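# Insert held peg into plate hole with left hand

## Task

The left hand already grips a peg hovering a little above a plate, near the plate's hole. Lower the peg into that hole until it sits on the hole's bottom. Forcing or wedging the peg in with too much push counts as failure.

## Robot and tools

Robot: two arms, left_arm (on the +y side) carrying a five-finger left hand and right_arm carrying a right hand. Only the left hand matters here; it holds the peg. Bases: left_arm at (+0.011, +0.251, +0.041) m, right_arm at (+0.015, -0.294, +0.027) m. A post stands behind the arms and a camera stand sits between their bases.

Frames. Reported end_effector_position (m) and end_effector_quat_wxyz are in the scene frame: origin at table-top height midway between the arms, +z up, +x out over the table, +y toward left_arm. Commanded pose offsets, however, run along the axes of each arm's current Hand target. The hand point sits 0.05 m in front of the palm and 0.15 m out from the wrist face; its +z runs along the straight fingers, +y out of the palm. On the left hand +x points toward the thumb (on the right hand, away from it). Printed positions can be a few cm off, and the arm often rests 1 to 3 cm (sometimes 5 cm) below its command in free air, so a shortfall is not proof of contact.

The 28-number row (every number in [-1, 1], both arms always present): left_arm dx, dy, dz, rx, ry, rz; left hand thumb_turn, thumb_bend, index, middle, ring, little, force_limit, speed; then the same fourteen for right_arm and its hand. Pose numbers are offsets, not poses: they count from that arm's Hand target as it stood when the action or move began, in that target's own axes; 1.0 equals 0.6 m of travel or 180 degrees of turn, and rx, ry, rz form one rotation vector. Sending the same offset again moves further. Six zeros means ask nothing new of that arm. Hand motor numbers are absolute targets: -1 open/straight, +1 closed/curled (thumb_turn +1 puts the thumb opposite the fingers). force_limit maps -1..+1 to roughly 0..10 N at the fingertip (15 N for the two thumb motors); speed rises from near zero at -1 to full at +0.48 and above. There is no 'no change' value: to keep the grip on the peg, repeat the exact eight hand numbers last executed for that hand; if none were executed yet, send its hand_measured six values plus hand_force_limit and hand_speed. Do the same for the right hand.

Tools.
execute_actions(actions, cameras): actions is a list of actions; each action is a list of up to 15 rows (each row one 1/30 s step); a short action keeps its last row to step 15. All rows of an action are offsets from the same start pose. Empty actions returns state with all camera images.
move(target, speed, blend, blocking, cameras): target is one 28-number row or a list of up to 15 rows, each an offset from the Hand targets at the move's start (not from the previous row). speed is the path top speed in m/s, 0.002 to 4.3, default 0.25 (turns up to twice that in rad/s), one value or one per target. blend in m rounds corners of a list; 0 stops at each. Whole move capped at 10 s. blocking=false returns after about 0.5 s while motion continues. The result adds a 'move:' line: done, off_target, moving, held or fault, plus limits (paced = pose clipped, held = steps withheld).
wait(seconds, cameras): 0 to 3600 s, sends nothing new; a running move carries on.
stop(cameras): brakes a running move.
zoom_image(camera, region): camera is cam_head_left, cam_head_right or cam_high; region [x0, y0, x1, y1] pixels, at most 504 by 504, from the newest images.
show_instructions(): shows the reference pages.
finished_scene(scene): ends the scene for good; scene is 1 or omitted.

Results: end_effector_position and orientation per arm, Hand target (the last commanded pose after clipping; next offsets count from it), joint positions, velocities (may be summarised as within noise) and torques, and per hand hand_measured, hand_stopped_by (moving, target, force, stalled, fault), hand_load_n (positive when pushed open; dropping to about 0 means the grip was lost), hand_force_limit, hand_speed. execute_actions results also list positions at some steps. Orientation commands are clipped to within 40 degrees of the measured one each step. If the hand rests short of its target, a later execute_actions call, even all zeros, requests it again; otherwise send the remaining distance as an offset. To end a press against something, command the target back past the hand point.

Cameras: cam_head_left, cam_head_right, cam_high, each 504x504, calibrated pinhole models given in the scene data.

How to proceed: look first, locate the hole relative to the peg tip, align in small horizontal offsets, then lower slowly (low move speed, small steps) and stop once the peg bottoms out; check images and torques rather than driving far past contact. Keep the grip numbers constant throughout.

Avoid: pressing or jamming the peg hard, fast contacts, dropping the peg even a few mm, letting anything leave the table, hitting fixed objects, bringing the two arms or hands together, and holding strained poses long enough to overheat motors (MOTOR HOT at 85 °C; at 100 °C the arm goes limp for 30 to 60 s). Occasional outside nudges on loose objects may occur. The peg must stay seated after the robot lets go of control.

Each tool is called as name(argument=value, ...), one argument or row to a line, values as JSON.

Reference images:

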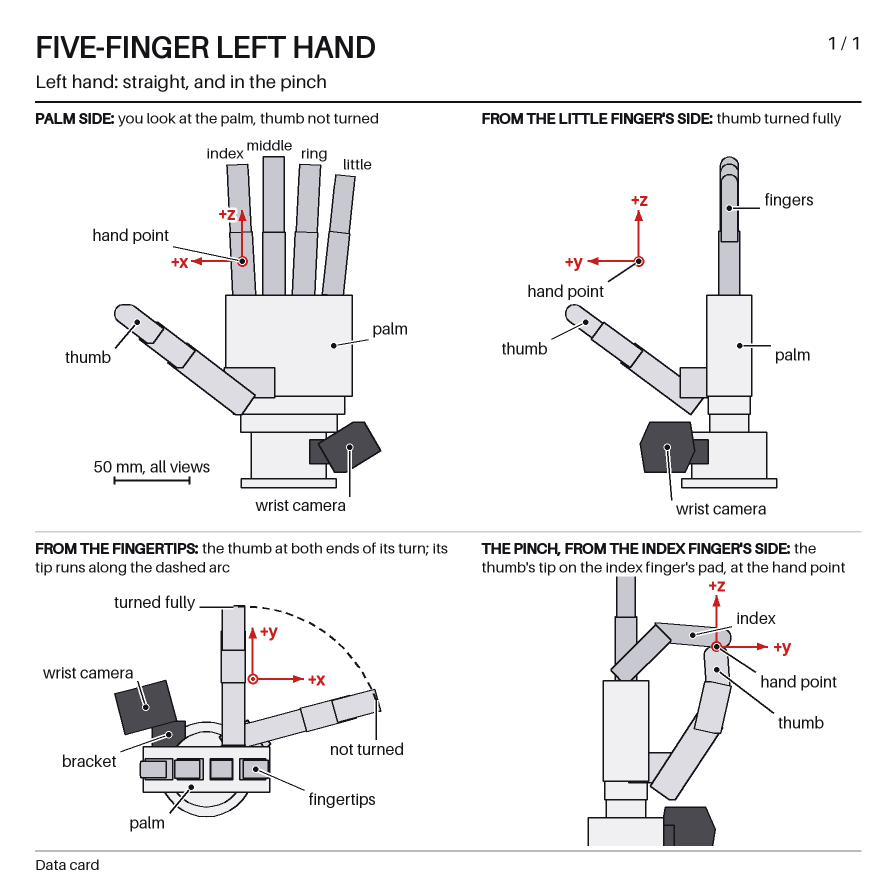

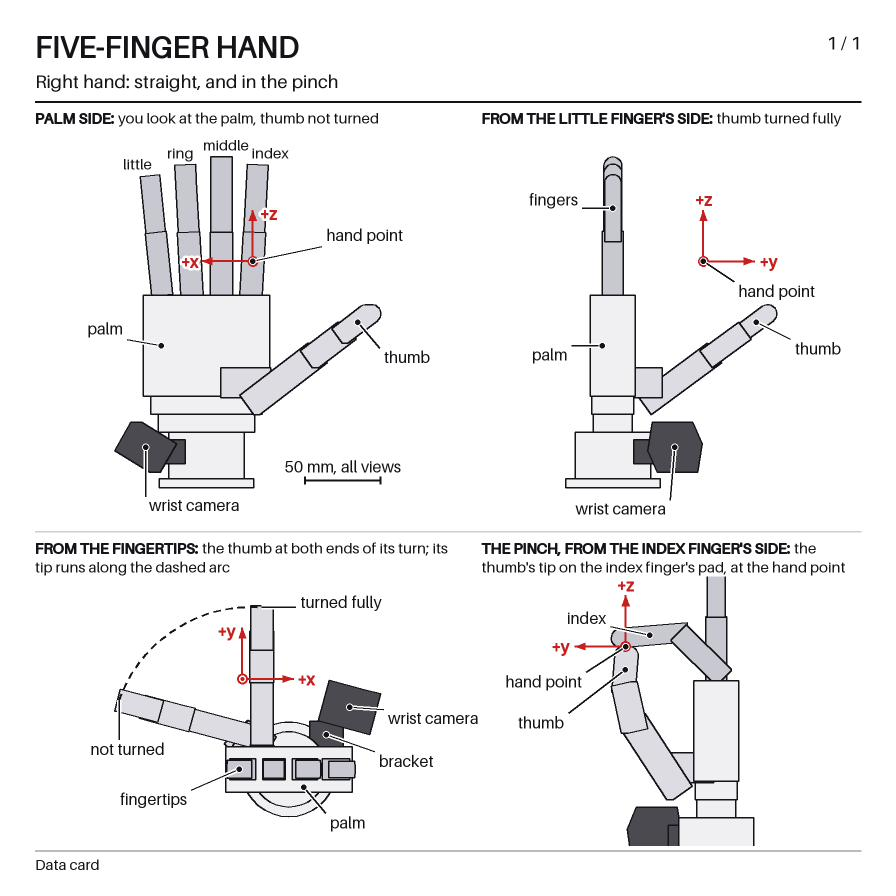

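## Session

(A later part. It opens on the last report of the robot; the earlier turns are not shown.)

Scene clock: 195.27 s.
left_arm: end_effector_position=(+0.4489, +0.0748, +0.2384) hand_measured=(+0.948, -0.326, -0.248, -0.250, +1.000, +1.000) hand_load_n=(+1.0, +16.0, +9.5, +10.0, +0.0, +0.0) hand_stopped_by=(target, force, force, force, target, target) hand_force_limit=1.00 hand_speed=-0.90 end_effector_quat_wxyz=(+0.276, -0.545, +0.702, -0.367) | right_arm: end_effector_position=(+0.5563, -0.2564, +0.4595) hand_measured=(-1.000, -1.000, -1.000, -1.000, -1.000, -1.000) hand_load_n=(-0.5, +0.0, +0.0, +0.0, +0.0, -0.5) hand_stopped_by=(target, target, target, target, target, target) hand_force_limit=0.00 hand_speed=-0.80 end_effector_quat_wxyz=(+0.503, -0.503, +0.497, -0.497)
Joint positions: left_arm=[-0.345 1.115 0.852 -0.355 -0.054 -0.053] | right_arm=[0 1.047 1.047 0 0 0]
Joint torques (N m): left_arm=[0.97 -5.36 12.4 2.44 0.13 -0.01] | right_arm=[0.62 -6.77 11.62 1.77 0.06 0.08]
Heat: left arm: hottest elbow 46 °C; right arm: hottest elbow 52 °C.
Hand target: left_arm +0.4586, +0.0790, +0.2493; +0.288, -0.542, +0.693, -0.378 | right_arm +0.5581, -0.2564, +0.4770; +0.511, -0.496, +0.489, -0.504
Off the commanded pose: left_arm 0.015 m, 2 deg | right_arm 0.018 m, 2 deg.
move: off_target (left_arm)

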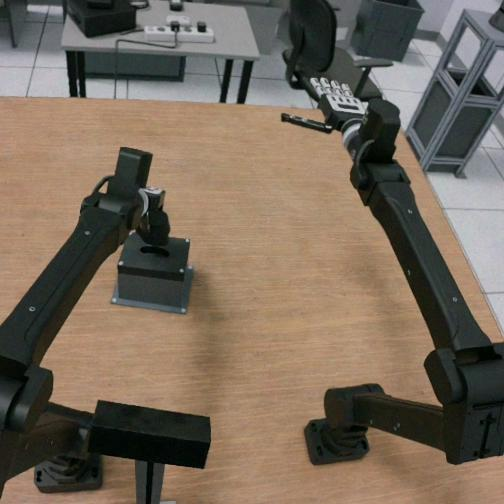

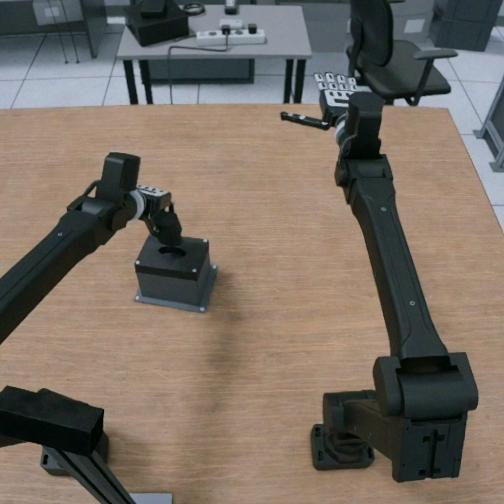

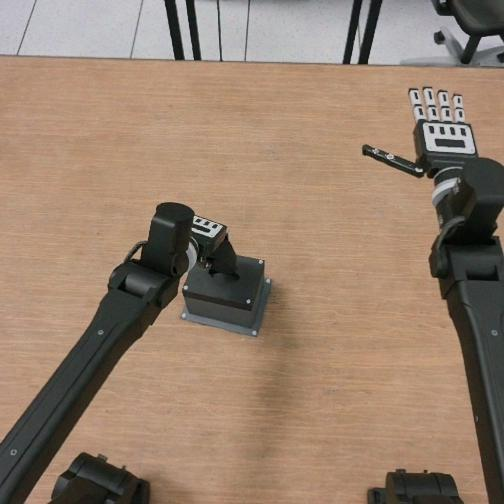

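move(
  target=[-0.0018,0.0433,0.0342,0,0,0,0.948,-0.326,-0.246,-0.248,1,1,1,-0.9,0,0,0,0,0,0,-1,-1,-1,-1,-1,-1,0,-0.8],
  speed=0.04,
  cameras=["all"],
)

zoom_image(
  camera="cam_high",
  region=[205, 262, 245, 292],
)

zoom_image(
  camera="cam_head_right",
  region=[150, 237, 194, 270],
)

zoom_image(
  camera="cam_head_left",
  region=[134, 237, 178, 270],
)

Scene clock: 202.23 s.
left_arm: end_effector_position=(+0.4524, +0.0743, +0.2083) hand_measured=(+0.948, -0.326, -0.248, -0.250, +1.000, +1.000) hand_load_n=(+1.0, +15.5, +9.5, +10.0, +0.0, +0.0) hand_stopped_by=(target, force, force, force, target, target) hand_force_limit=1.00 hand_speed=-0.90 end_effector_quat_wxyz=(+0.277, -0.544, +0.701, -0.369) | right_arm: end_effector_position=(+0.5563, -0.2564, +0.4595) hand_measured=(-1.000, -1.000, -1.000, -1.000, -1.000, -1.000) hand_load_n=(+0.0, +0.0, +0.0, +0.0, +0.0, +0.0) hand_stopped_by=(target, target, target, target, target, target) hand_force_limit=0.00 hand_speed=-0.80 end_effector_quat_wxyz=(+0.503, -0.503, +0.497, -0.497)
Joint positions: left_arm=[-0.343 1.151 0.793 -0.254 -0.052 -0.052] | right_arm=[0 1.047 1.047 0 0 0]
Joint torques (N m): left_arm=[0.91 -5.42 11.85 2.37 0.14 -0.01] | right_arm=[0.56 -6.77 11.63 1.76 0.06 0.08]
Heat: left arm: hottest elbow 46 °C; right arm: hottest elbow 52 °C.
Hand target: left_arm +0.4617, +0.0789, +0.2164; +0.288, -0.542, +0.693, -0.378 | right_arm +0.5581, -0.2564, +0.4770; +0.511, -0.496, +0.489, -0.504
Off the commanded pose: left_arm 0.013 m, 2 deg | right_arm 0.018 m, 2 deg.
move: off_target (left_arm)

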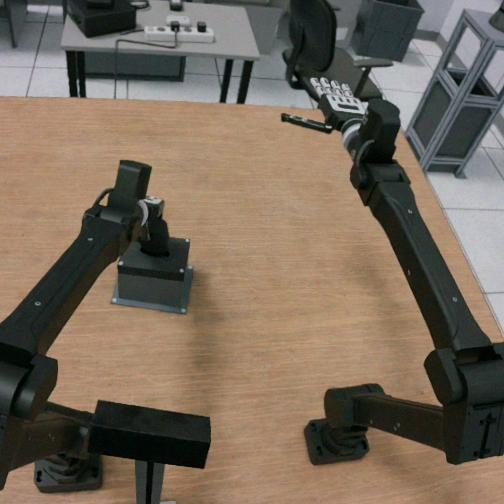

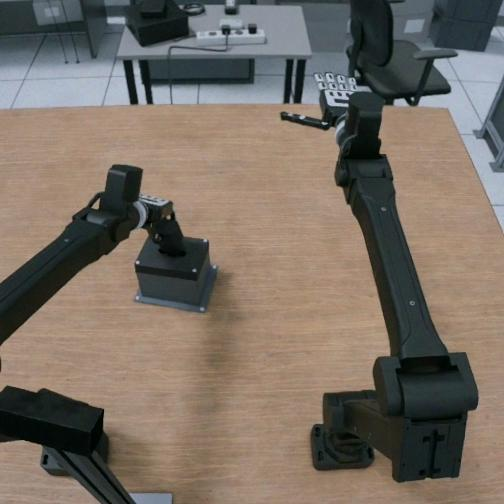

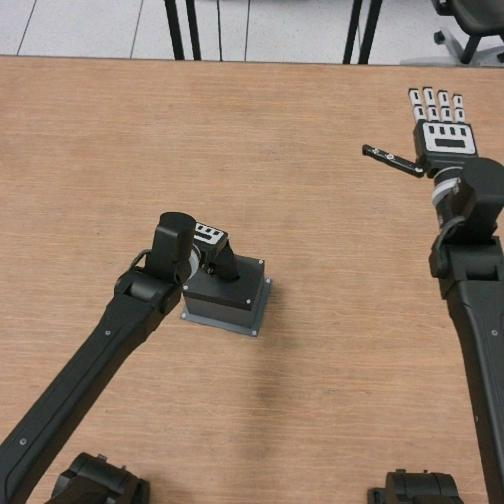

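Scaled by 12.600.

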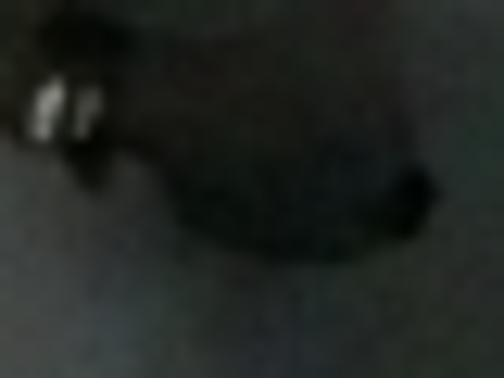

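Scaled by 11.455.

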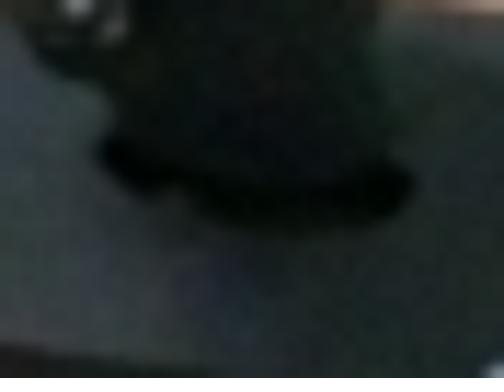

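Scaled by 11.455.

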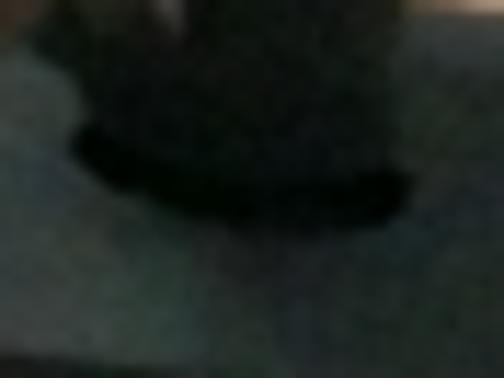

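move(
  target=[0.0015,0.0120,0.0002,0,0,0,0.948,-0.326,-0.246,-0.248,1,1,1,-0.9,0,0,0,0,0,0,-1,-1,-1,-1,-1,-1,0,-0.8],
  speed=0.03,
  cameras=["all"],
)

zoom_image(
  camera="cam_high",
  region=[205, 262, 245, 292],
)

zoom_image(
  camera="cam_head_right",
  region=[150, 237, 194, 270],
)

zoom_image(
  camera="cam_head_left",
  region=[134, 237, 178, 270],
)

Scene clock: 206.83 s.
left_arm: end_effector_position=(+0.4510, +0.0748, +0.2035) hand_measured=(+0.948, -0.326, -0.248, -0.250, +1.000, +1.000) hand_load_n=(+1.0, +15.5, +9.5, +10.0, +0.0, +0.0) hand_stopped_by=(target, force, force, force, target, target) hand_force_limit=1.00 hand_speed=-0.90 end_effector_quat_wxyz=(+0.278, -0.543, +0.700, -0.370) | right_arm: end_effector_position=(+0.5563, -0.2564, +0.4595) hand_measured=(-1.000, -1.000, -1.000, -1.000, -1.000, -1.000) hand_load_n=(-0.5, +0.0, -0.5, +0.0, +0.0, +0.0) hand_stopped_by=(target, target, target, target, target, target) hand_force_limit=0.00 hand_speed=-0.80 end_effector_quat_wxyz=(+0.503, -0.503, +0.497, -0.497)
Joint positions: left_arm=[-0.343 1.151 0.778 -0.236 -0.052 -0.052] | right_arm=[0 1.047 1.047 0 0 0]
Joint torques (N m): left_arm=[0.67 -5.71 11.34 2.32 0.02 -0.03] | right_arm=[0.62 -6.77 11.59 1.81 0.06 0.07]
Heat: left arm: hottest elbow 45 °C; right arm: hottest elbow 52 °C.
Hand target: left_arm +0.4577, +0.0789, +0.2103; +0.288, -0.542, +0.693, -0.378 | right_arm +0.5581, -0.2564, +0.4770; +0.511, -0.496, +0.489, -0.504
Off the commanded pose: left_arm 0.010 m, 2 deg | right_arm 0.018 m, 2 deg.
move: done

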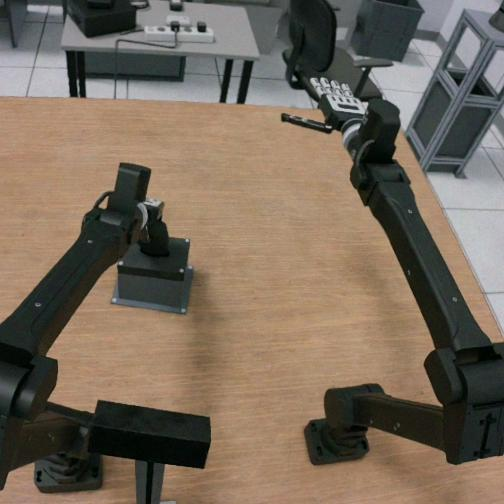

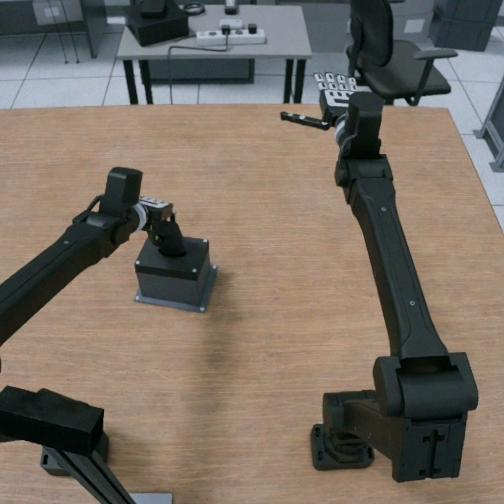

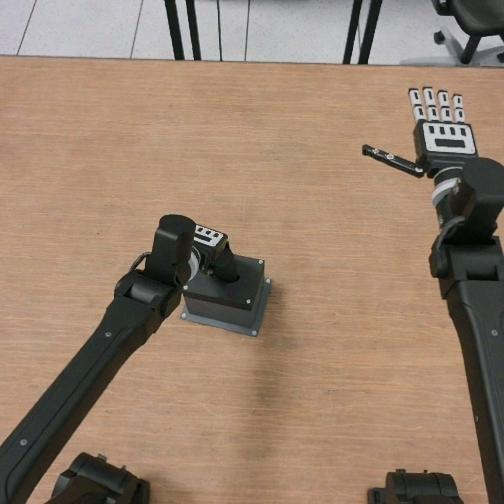

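Scaled by 12.600.

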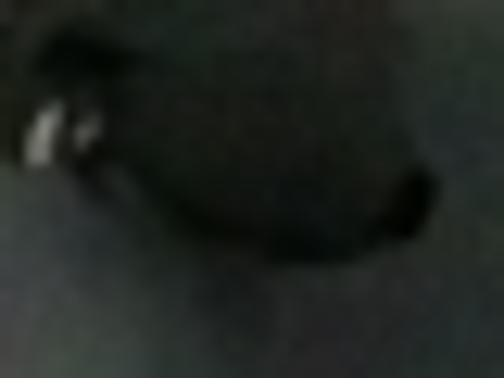

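Scaled by 11.455.

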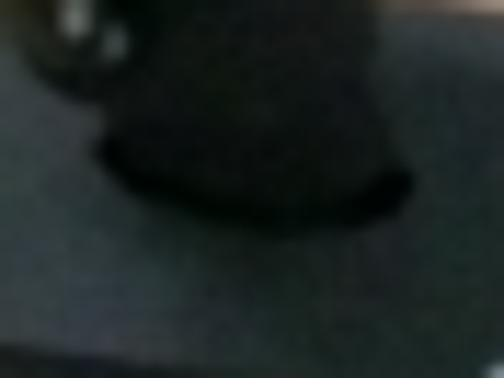

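Scaled by 11.455.

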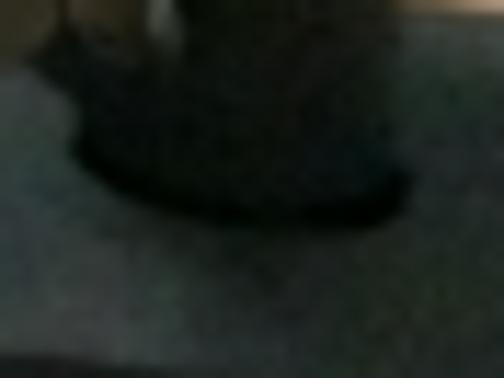

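move(
  target=[0.0018,0.0147,0.0085,0,0,0,0.948,-0.326,-0.246,-0.248,1,1,1,-0.9,0,0,0,0,0,0,-1,-1,-1,-1,-1,-1,0,-0.8],
  speed=0.03,
  cameras=["all"],
)

zoom_image(
  camera="cam_high",
  region=[205, 262, 245, 292],
)

zoom_image(
  camera="cam_head_right",
  region=[150, 237, 194, 270],
)

zoom_image(
  camera="cam_head_left",
  region=[134, 237, 178, 270],
)

Scene clock: 210.70 s.
left_arm: end_effector_position=(+0.4531, +0.0741, +0.2024) hand_measured=(+0.948, -0.326, -0.248, -0.250, +1.000, +1.000) hand_load_n=(+1.0, +15.0, +9.5, +10.5, +0.0, +0.0) hand_stopped_by=(target, force, force, force, target, target) hand_force_limit=1.00 hand_speed=-0.90 end_effector_quat_wxyz=(+0.283, -0.541, +0.696, -0.378) | right_arm: end_effector_position=(+0.5563, -0.2564, +0.4595) hand_measured=(-1.000, -1.000, -1.000, -1.000, -1.000, -1.000) hand_load_n=(-0.5, +0.0, +0.0, +0.0, +0.0, +0.0) hand_stopped_by=(target, target, target, target, target, target) hand_force_limit=0.00 hand_speed=-0.80 end_effector_quat_wxyz=(+0.503, -0.503, +0.497, -0.497)
Joint positions: left_arm=[-0.343 1.151 0.763 -0.2 -0.052 -0.052] | right_arm=[0 1.047 1.047 0 0 0]
Joint torques (N m): left_arm=[0.32 -4.78 10.74 2.17 -0.09 -0.06] | right_arm=[0.56 -6.77 11.63 1.8 0.06 0.07]
Heat: left arm: hottest elbow 45 °C; right arm: hottest elbow 52 °C.
Hand target: left_arm +0.4568, +0.0779, +0.2000; +0.288, -0.542, +0.693, -0.378 | right_arm +0.5581, -0.2564, +0.4770; +0.511, -0.496, +0.489, -0.504
Off the commanded pose: left_arm 0.006 m, 1 deg | right_arm 0.018 m, 2 deg.
move: done

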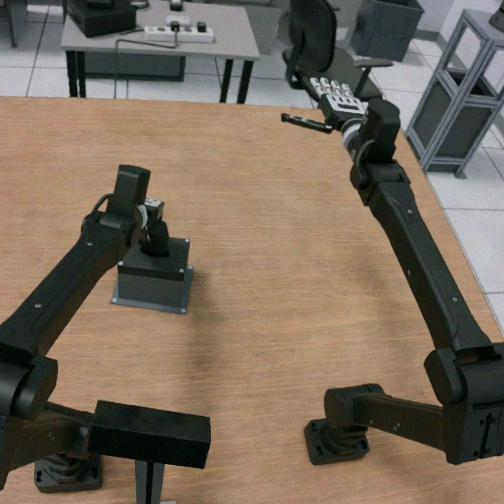

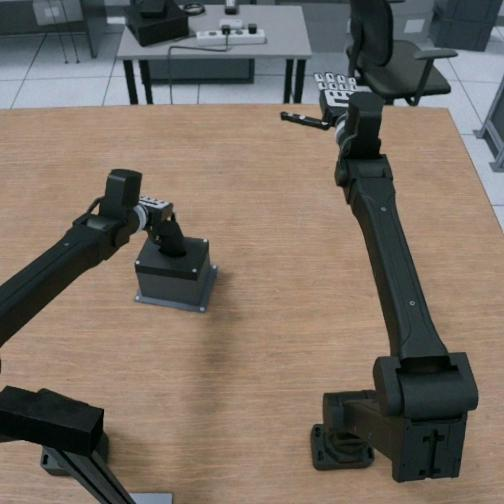

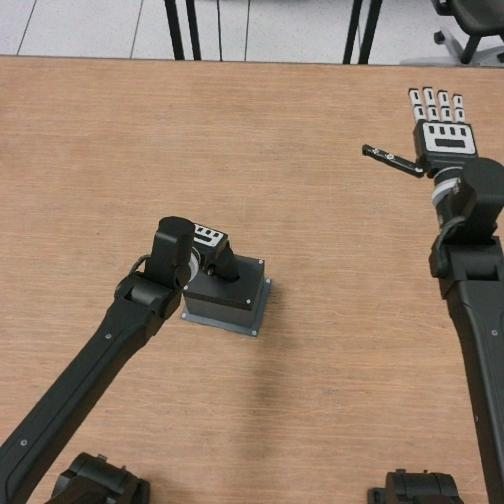

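Scaled by 12.600.

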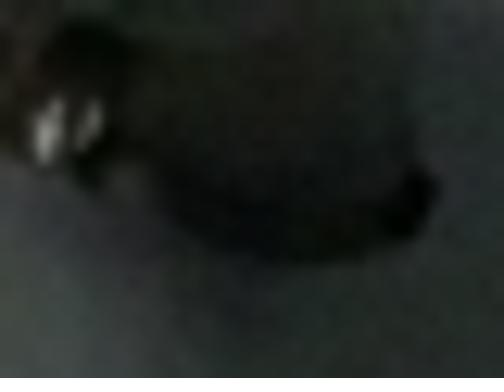

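Scaled by 11.455.

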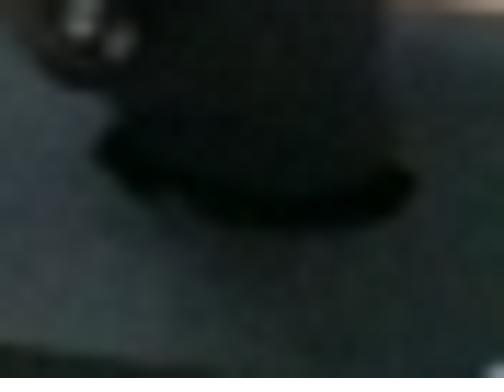

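Scaled by 11.455.

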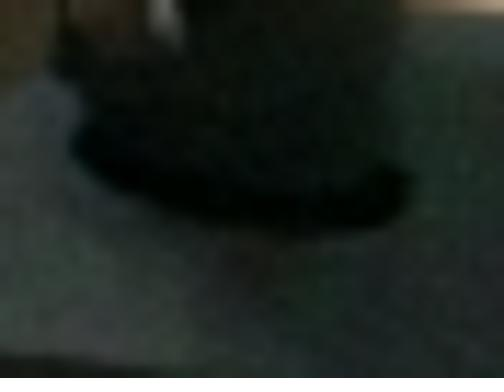

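move(
  target=[0.0029,0.0063,-0.0095,-0.0056,0,0,0.948,-0.326,-0.246,-0.248,1,1,1,-0.9,0,0,0,0,0,0,-1,-1,-1,-1,-1,-1,0,-0.8],
  speed=0.02,
  cameras=["all"],
)

zoom_image(
  camera="cam_high",
  region=[205, 262, 245, 292],
)

zoom_image(
  camera="cam_head_right",
  region=[150, 237, 194, 270],
)

zoom_image(
  camera="cam_head_left",
  region=[134, 237, 178, 270],
)

Scene clock: 218.17 s.
left_arm: end_effector_position=(+0.4532, +0.0745, +0.2023) hand_measured=(+0.948, -0.326, -0.248, -0.250, +1.000, +1.000) hand_load_n=(+1.0, +15.5, +9.5, +10.5, +0.0, +0.0) hand_stopped_by=(target, force, force, force, target, target) hand_force_limit=1.00 hand_speed=-0.90 end_effector_quat_wxyz=(+0.284, -0.541, +0.696, -0.377) | right_arm: end_effector_position=(+0.5563, -0.2564, +0.4595) hand_measured=(-1.000, -1.000, -1.000, -1.000, -1.000, -1.000) hand_load_n=(-0.5, +0.0, +0.0, +0.0, +0.0, +0.0) hand_stopped_by=(target, target, target, target, target, target) hand_force_limit=0.00 hand_speed=-0.80 end_effector_quat_wxyz=(+0.503, -0.503, +0.497, -0.497)
Joint positions: left_arm=[-0.343 1.151 0.763 -0.2 -0.054 -0.052] | right_arm=[0 1.047 1.047 0 0 0]
Joint torques (N m): left_arm=[-0.09 -5.77 10.73 0.94 -0.17 -0.11] | right_arm=[0.62 -6.77 11.59 1.8 0.05 0.07]
Heat: left arm: hottest elbow 45 °C; right arm: hottest elbow 52 °C.
Hand target: left_arm +0.4498, +0.0779, +0.2000; +0.283, -0.545, +0.696, -0.372 | right_arm +0.5581, -0.2564, +0.4770; +0.511, -0.496, +0.489, -0.504
Off the commanded pose: left_arm 0.005 m, 1 deg | right_arm 0.018 m, 2 deg.
move: done

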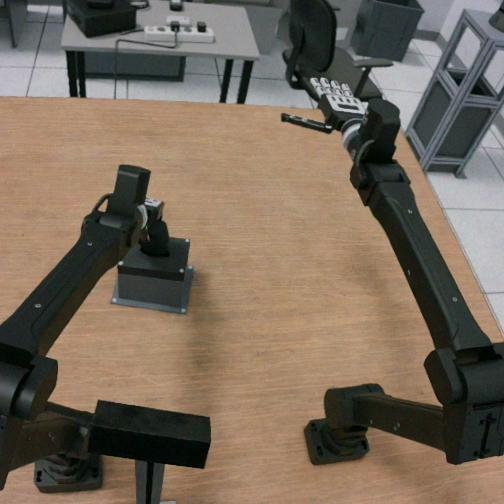

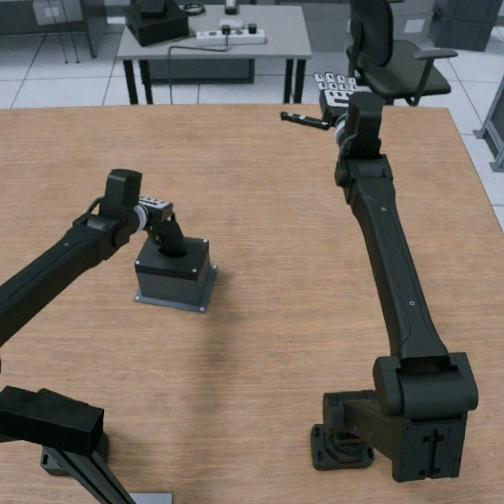

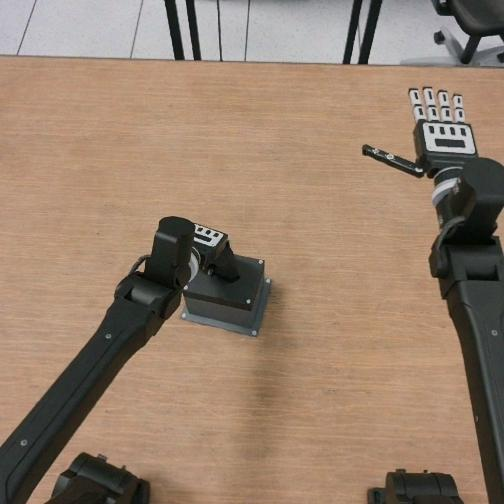

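Scaled by 12.600.

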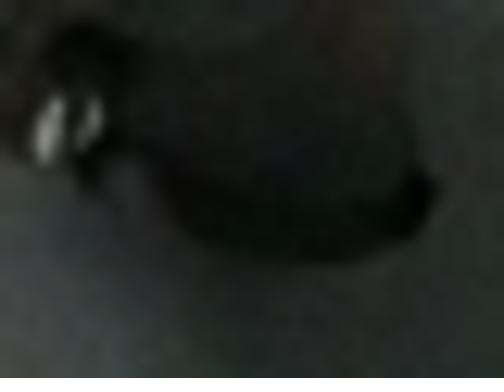

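Scaled by 11.455.

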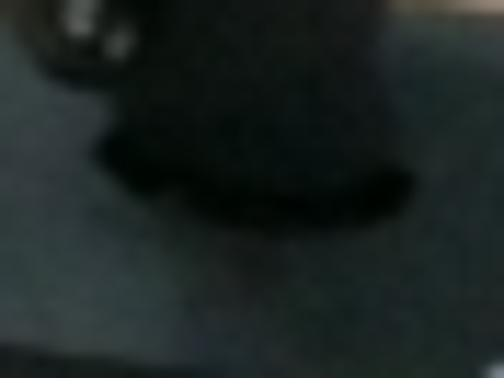

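Scaled by 11.455.

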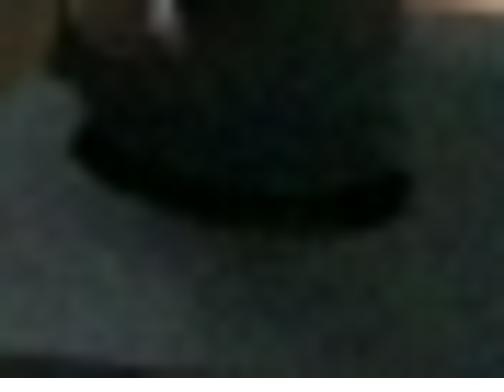

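move(
  target=[0.0024,0.0054,-0.0080,0,0,0,0.948,-0.326,-0.246,-0.248,1,1,1,-0.9,0,0,0,0,0,0,-1,-1,-1,-1,-1,-1,0,-0.8],
  speed=0.02,
  cameras=["all"],
)

zoom_image(
  camera="cam_head_right",
  region=[150, 237, 194, 270],
)

zoom_image(
  camera="cam_head_left",
  region=[134, 237, 178, 270],
)

Scene clock: 221.10 s.
left_arm: end_effector_position=(+0.4490, +0.0771, +0.2028) hand_measured=(+0.948, -0.326, -0.248, -0.250, +1.000, +1.000) hand_load_n=(+1.0, +15.0, +9.5, +10.0, +0.5, +0.0) hand_stopped_by=(target, force, force, force, target, target) hand_force_limit=1.00 hand_speed=-0.90 end_effector_quat_wxyz=(+0.286, -0.542, +0.695, -0.376) | right_arm: end_effector_position=(+0.5563, -0.2564, +0.4595) hand_measured=(-1.000, -1.000, -1.000, -1.000, -1.000, -1.000) hand_load_n=(-0.5, +0.0, +0.0, +0.0, +0.0, +0.0) hand_stopped_by=(target, target, target, target, target, target) hand_force_limit=0.00 hand_speed=-0.80 end_effector_quat_wxyz=(+0.503, -0.503, +0.497, -0.497)
Joint positions: left_arm=[-0.343 1.135 0.752 -0.204 -0.06 -0.052] | right_arm=[0 1.047 1.047 0 0 0]
Joint torques (N m): left_arm=[-0.62 -5.54 10.58 0.91 -0.11 -0.13] | right_arm=[0.56 -6.83 11.63 1.83 0.06 0.08]
Heat: left arm: hottest elbow 45 °C; right arm: hottest elbow 52 °C.
Hand target: left_arm +0.4438, +0.0779, +0.2001; +0.283, -0.544, +0.696, -0.372 | right_arm +0.5581, -0.2564, +0.4770; +0.511, -0.496, +0.489, -0.504
Off the commanded pose: left_arm 0.006 m, 1 deg | right_arm 0.018 m, 2 deg.
move: done

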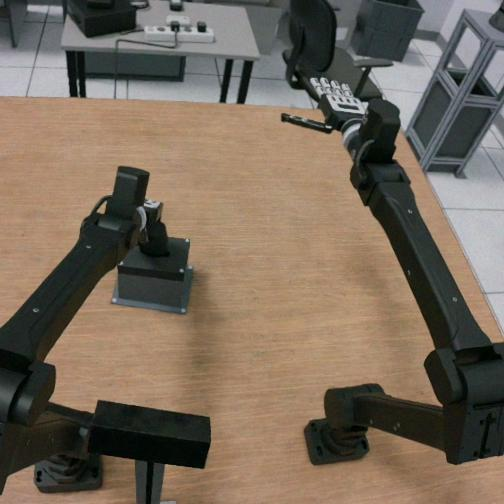

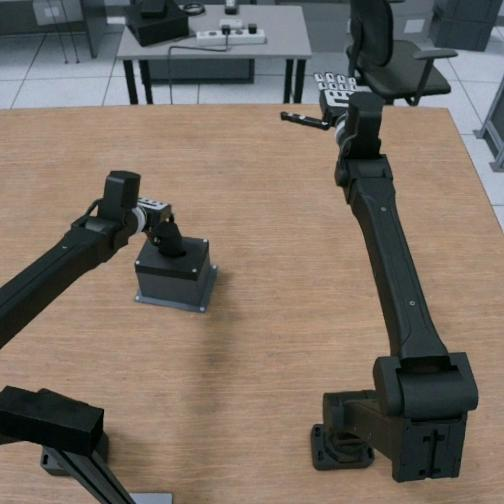

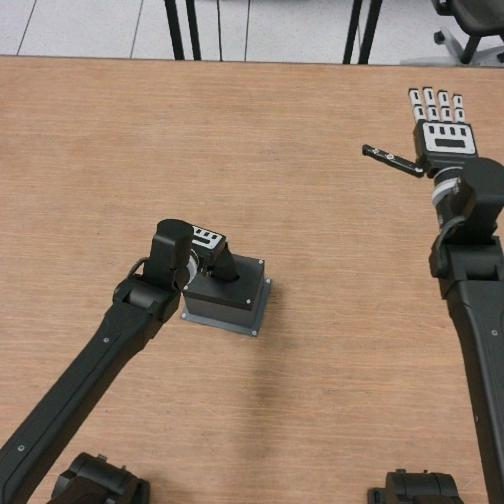

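Scaled by 11.455.

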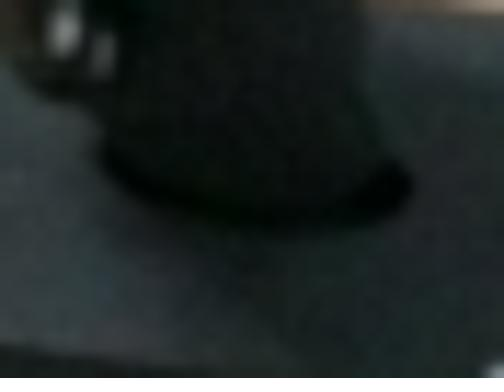

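Scaled by 11.455.

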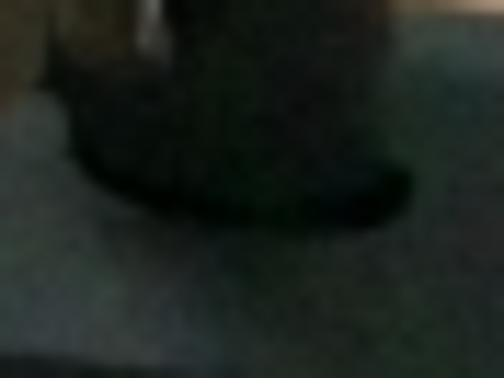

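move(
  target=[0.0162,-0.0022,0.0035,0,0,0,0.948,-0.326,-0.246,-0.248,1,1,1,-0.9,0,0,0,0,0,0,-1,-1,-1,-1,-1,-1,0,-0.8],
  speed=0.02,
  cameras=["all"],
)

zoom_image(
  camera="cam_head_right",
  region=[150, 237, 194, 270],
)

zoom_image(
  camera="cam_head_left",
  region=[134, 237, 178, 270],
)

Scene clock: 225.60 s.
left_arm: end_effector_position=(+0.4486, +0.0757, +0.2026) hand_measured=(+0.948, -0.326, -0.248, -0.250, +1.000, +1.000) hand_load_n=(+1.0, +15.5, +9.5, +10.5, +0.0, +0.0) hand_stopped_by=(target, force, force, force, target, target) hand_force_limit=1.00 hand_speed=-0.90 end_effector_quat_wxyz=(+0.292, -0.543, +0.693, -0.372) | right_arm: end_effector_position=(+0.5563, -0.2564, +0.4595) hand_measured=(-1.000, -1.000, -1.000, -1.000, -1.000, -1.000) hand_load_n=(+0.0, +0.0, +0.0, +0.0, -0.5, +0.0) hand_stopped_by=(target, target, target, target, target, target) hand_force_limit=0.00 hand_speed=-0.80 end_effector_quat_wxyz=(+0.503, -0.503, +0.497, -0.497)
Joint positions: left_arm=[-0.356 1.135 0.752 -0.205 -0.084 -0.056] | right_arm=[0 1.047 1.047 0 0 0]
Joint torques (N m): left_arm=[-2.02 -4.95 11.26 0.98 -0.04 -0.25] | right_arm=[0.67 -6.71 11.62 1.76 0.05 0.07]
Heat: left arm: hottest elbow 45 °C; right arm: hottest elbow 52 °C.
Hand target: left_arm +0.4438, +0.0679, +0.2001; +0.283, -0.545, +0.696, -0.372 | right_arm +0.5581, -0.2564, +0.4770; +0.511, -0.496, +0.489, -0.504
Off the commanded pose: left_arm 0.009 m, 1 deg | right_arm 0.018 m, 2 deg.
move: done

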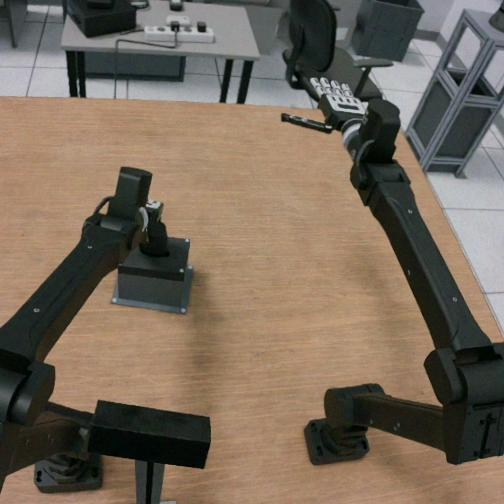

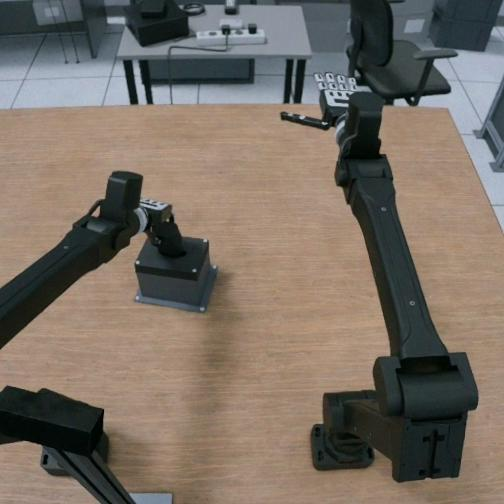

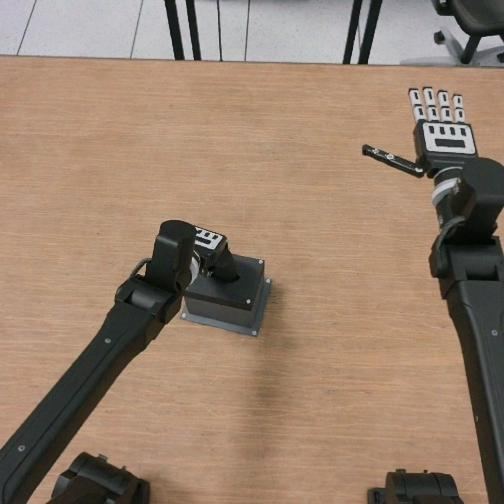

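Scaled by 11.455.

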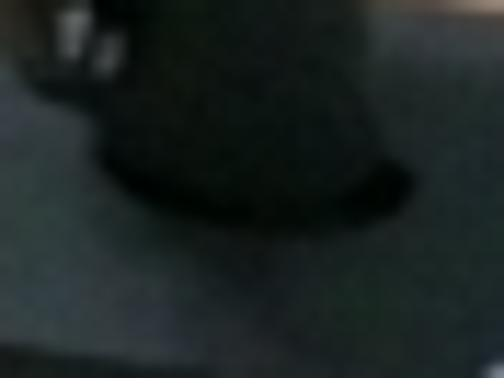

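Scaled by 11.455.

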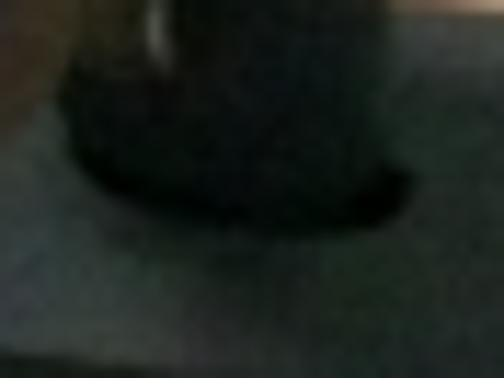

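move(
  target=[0.0001,-0.0083,-0.0056,0,0,0,0.948,-0.326,-0.246,-0.248,1,1,1,-0.9,0,0,0,0,0,0,-1,-1,-1,-1,-1,-1,0,-0.8],
  speed=0.03,
  cameras=["all"],
)

zoom_image(
  camera="cam_head_right",
  region=[150, 237, 194, 270],
)

zoom_image(
  camera="cam_head_left",
  region=[134, 237, 178, 270],
)

Scene clock: 231.07 s.
left_arm: end_effector_position=(+0.4469, +0.0760, +0.2024) hand_measured=(+0.948, -0.326, -0.248, -0.250, +1.000, +1.000) hand_load_n=(+0.5, +15.0, +9.5, +10.5, +0.0, +0.0) hand_stopped_by=(target, force, force, force, target, target) hand_force_limit=1.00 hand_speed=-0.90 end_effector_quat_wxyz=(+0.290, -0.544, +0.694, -0.371) | right_arm: end_effector_position=(+0.5563, -0.2564, +0.4595) hand_measured=(-1.000, -1.000, -1.000, -1.000, -1.000, -1.000) hand_load_n=(+0.0, +0.0, +0.0, +0.0, +0.0, +0.0) hand_stopped_by=(target, target, target, target, target, target) hand_force_limit=0.00 hand_speed=-0.80 end_effector_quat_wxyz=(+0.503, -0.503, +0.497, -0.497)
Joint positions: left_arm=[-0.356 1.132 0.752 -0.213 -0.084 -0.058] | right_arm=[0 1.047 1.047 0 0 0]
Joint torques (N m): left_arm=[-1.9 -5.19 12.37 0.54 -0.03 -0.24] | right_arm=[0.62 -6.83 11.62 1.78 0.06 0.07]
Heat: left arm: hottest elbow 45 °C; right arm: hottest elbow 53 °C.
Hand target: left_arm +0.4438, +0.0679, +0.2062; +0.283, -0.545, +0.696, -0.372 | right_arm +0.5581, -0.2564, +0.4770; +0.511, -0.496, +0.489, -0.504
Off the commanded pose: left_arm 0.009 m, 1 deg | right_arm 0.018 m, 2 deg.
move: done

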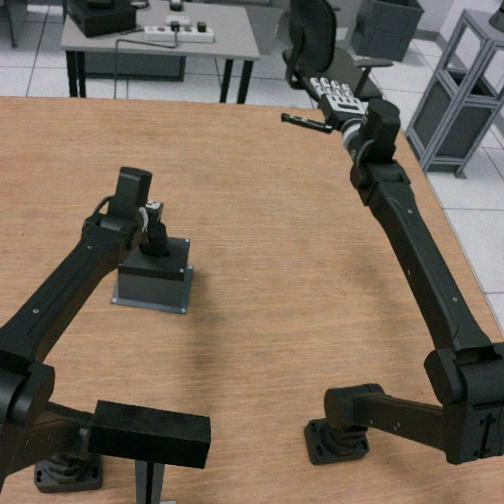

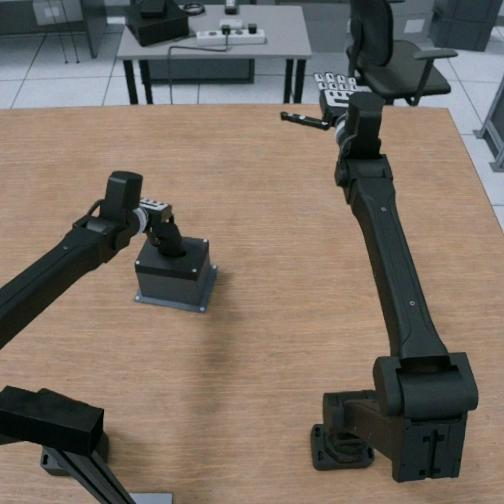

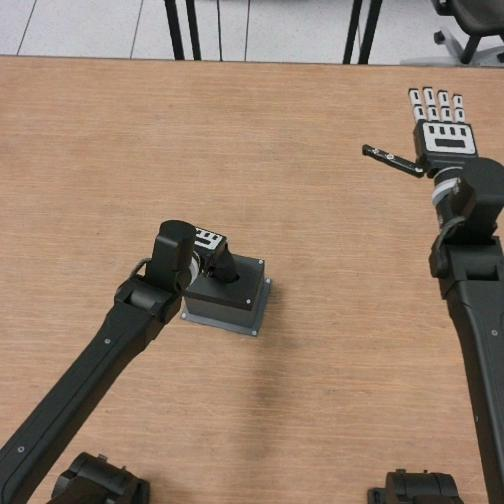

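Scaled by 11.455.

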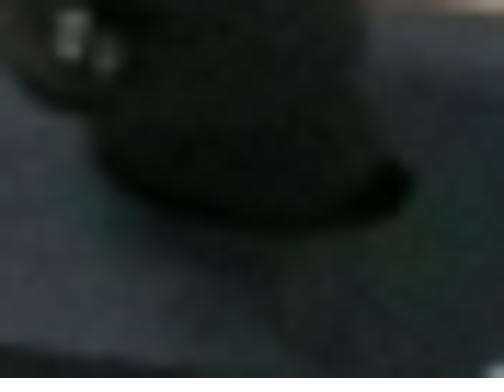

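Scaled by 11.455.

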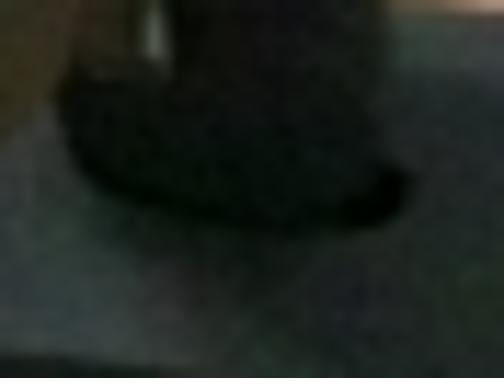

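move(
  target=[
    [-0.0215,-0.1337,-0.0670,0.0056,0,0,0.948,-0.326,-0.246,-0.248,1,1,1,-0.9,0,0,0,0,0,0,-1,-1,-1,-1,-1,-1,0,-0.8],
    [-0.0225,-0.0648,-0.0200,0.0056,0,0,0.948,-0.326,-0.246,-0.248,1,1,1,-0.9,0,0,0,0,0,0,-1,-1,-1,-1,-1,-1,0,-0.8],
  ],
  speed=0.06,
  cameras=["all"],
)

zoom_image(
  camera="cam_high",
  region=[195, 235, 245, 285],
)

zoom_image(
  camera="cam_head_right",
  region=[145, 205, 195, 255],
)

zoom_image(
  camera="cam_head_left",
  region=[130, 205, 180, 255],
)

Scene clock: 242.53 s.
left_arm: end_effector_position=(+0.4490, +0.0743, +0.2339) hand_measured=(+0.948, -0.326, -0.248, -0.250, +1.000, +1.000) hand_load_n=(+1.0, +15.5, +9.5, +10.0, +0.0, +0.0) hand_stopped_by=(target, force, force, force, target, target) hand_force_limit=1.00 hand_speed=-0.90 end_effector_quat_wxyz=(+0.276, -0.545, +0.702, -0.367) | right_arm: end_effector_position=(+0.5563, -0.2564, +0.4595) hand_measured=(-1.000, -1.000, -1.000, -1.000, -1.000, -1.000) hand_load_n=(-0.5, +0.0, +0.0, -0.5, +0.0, +0.0) hand_stopped_by=(target, target, target, target, target, target) hand_force_limit=0.00 hand_speed=-0.80 end_effector_quat_wxyz=(+0.503, -0.503, +0.497, -0.497)
Joint positions: left_arm=[-0.346 1.12 0.843 -0.341 -0.055 -0.054] | right_arm=[0 1.047 1.047 0 0 0]
Joint torques (N m): left_arm=[0.91 -5.42 12.36 2.4 0.14 -0.02] | right_arm=[0.56 -6.89 11.59 1.8 0.07 0.08]
Heat: left arm: hottest elbow 45 °C; right arm: hottest elbow 53 °C.
Hand target: left_arm +0.4589, +0.0785, +0.2450; +0.288, -0.542, +0.693, -0.379 | right_arm +0.5581, -0.2564, +0.4770; +0.511, -0.496, +0.489, -0.504
Off the commanded pose: left_arm 0.015 m, 2 deg | right_arm 0.018 m, 2 deg.
move: off_target (left_arm)

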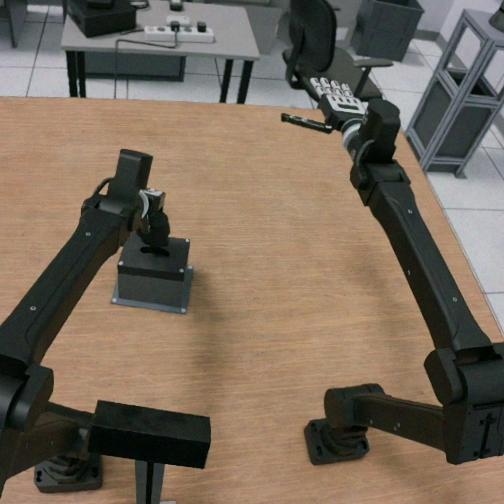

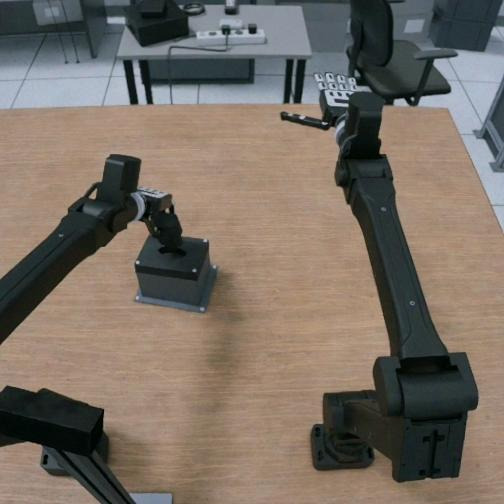

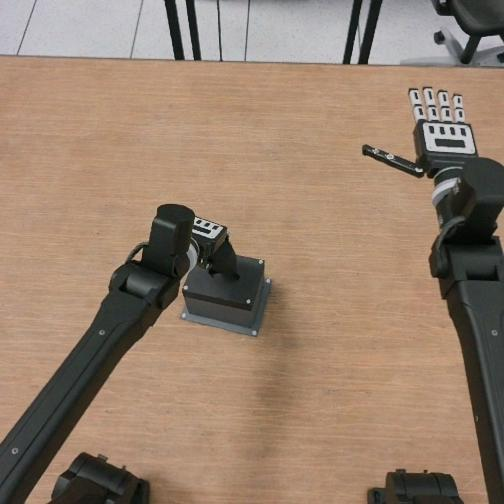

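Scaled by 10.080.

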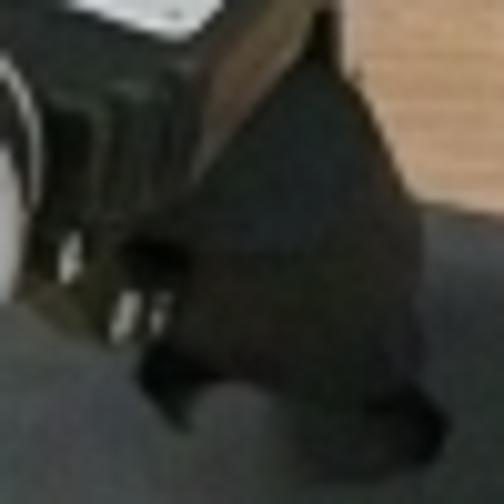

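Scaled by 10.080.

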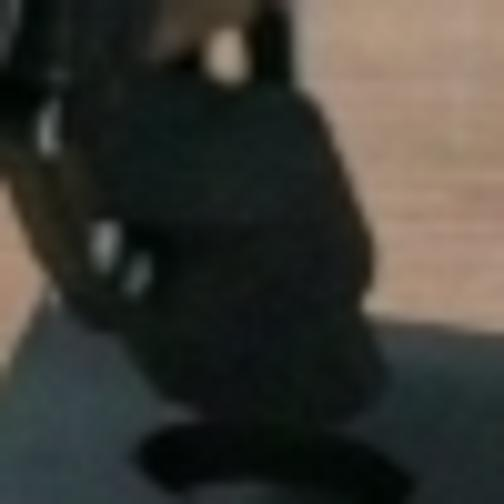

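Scaled by 10.080.

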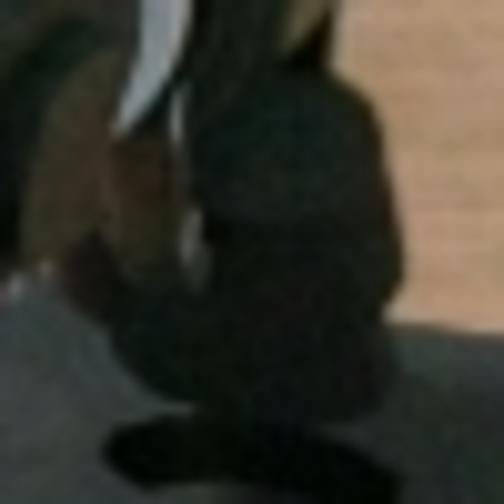

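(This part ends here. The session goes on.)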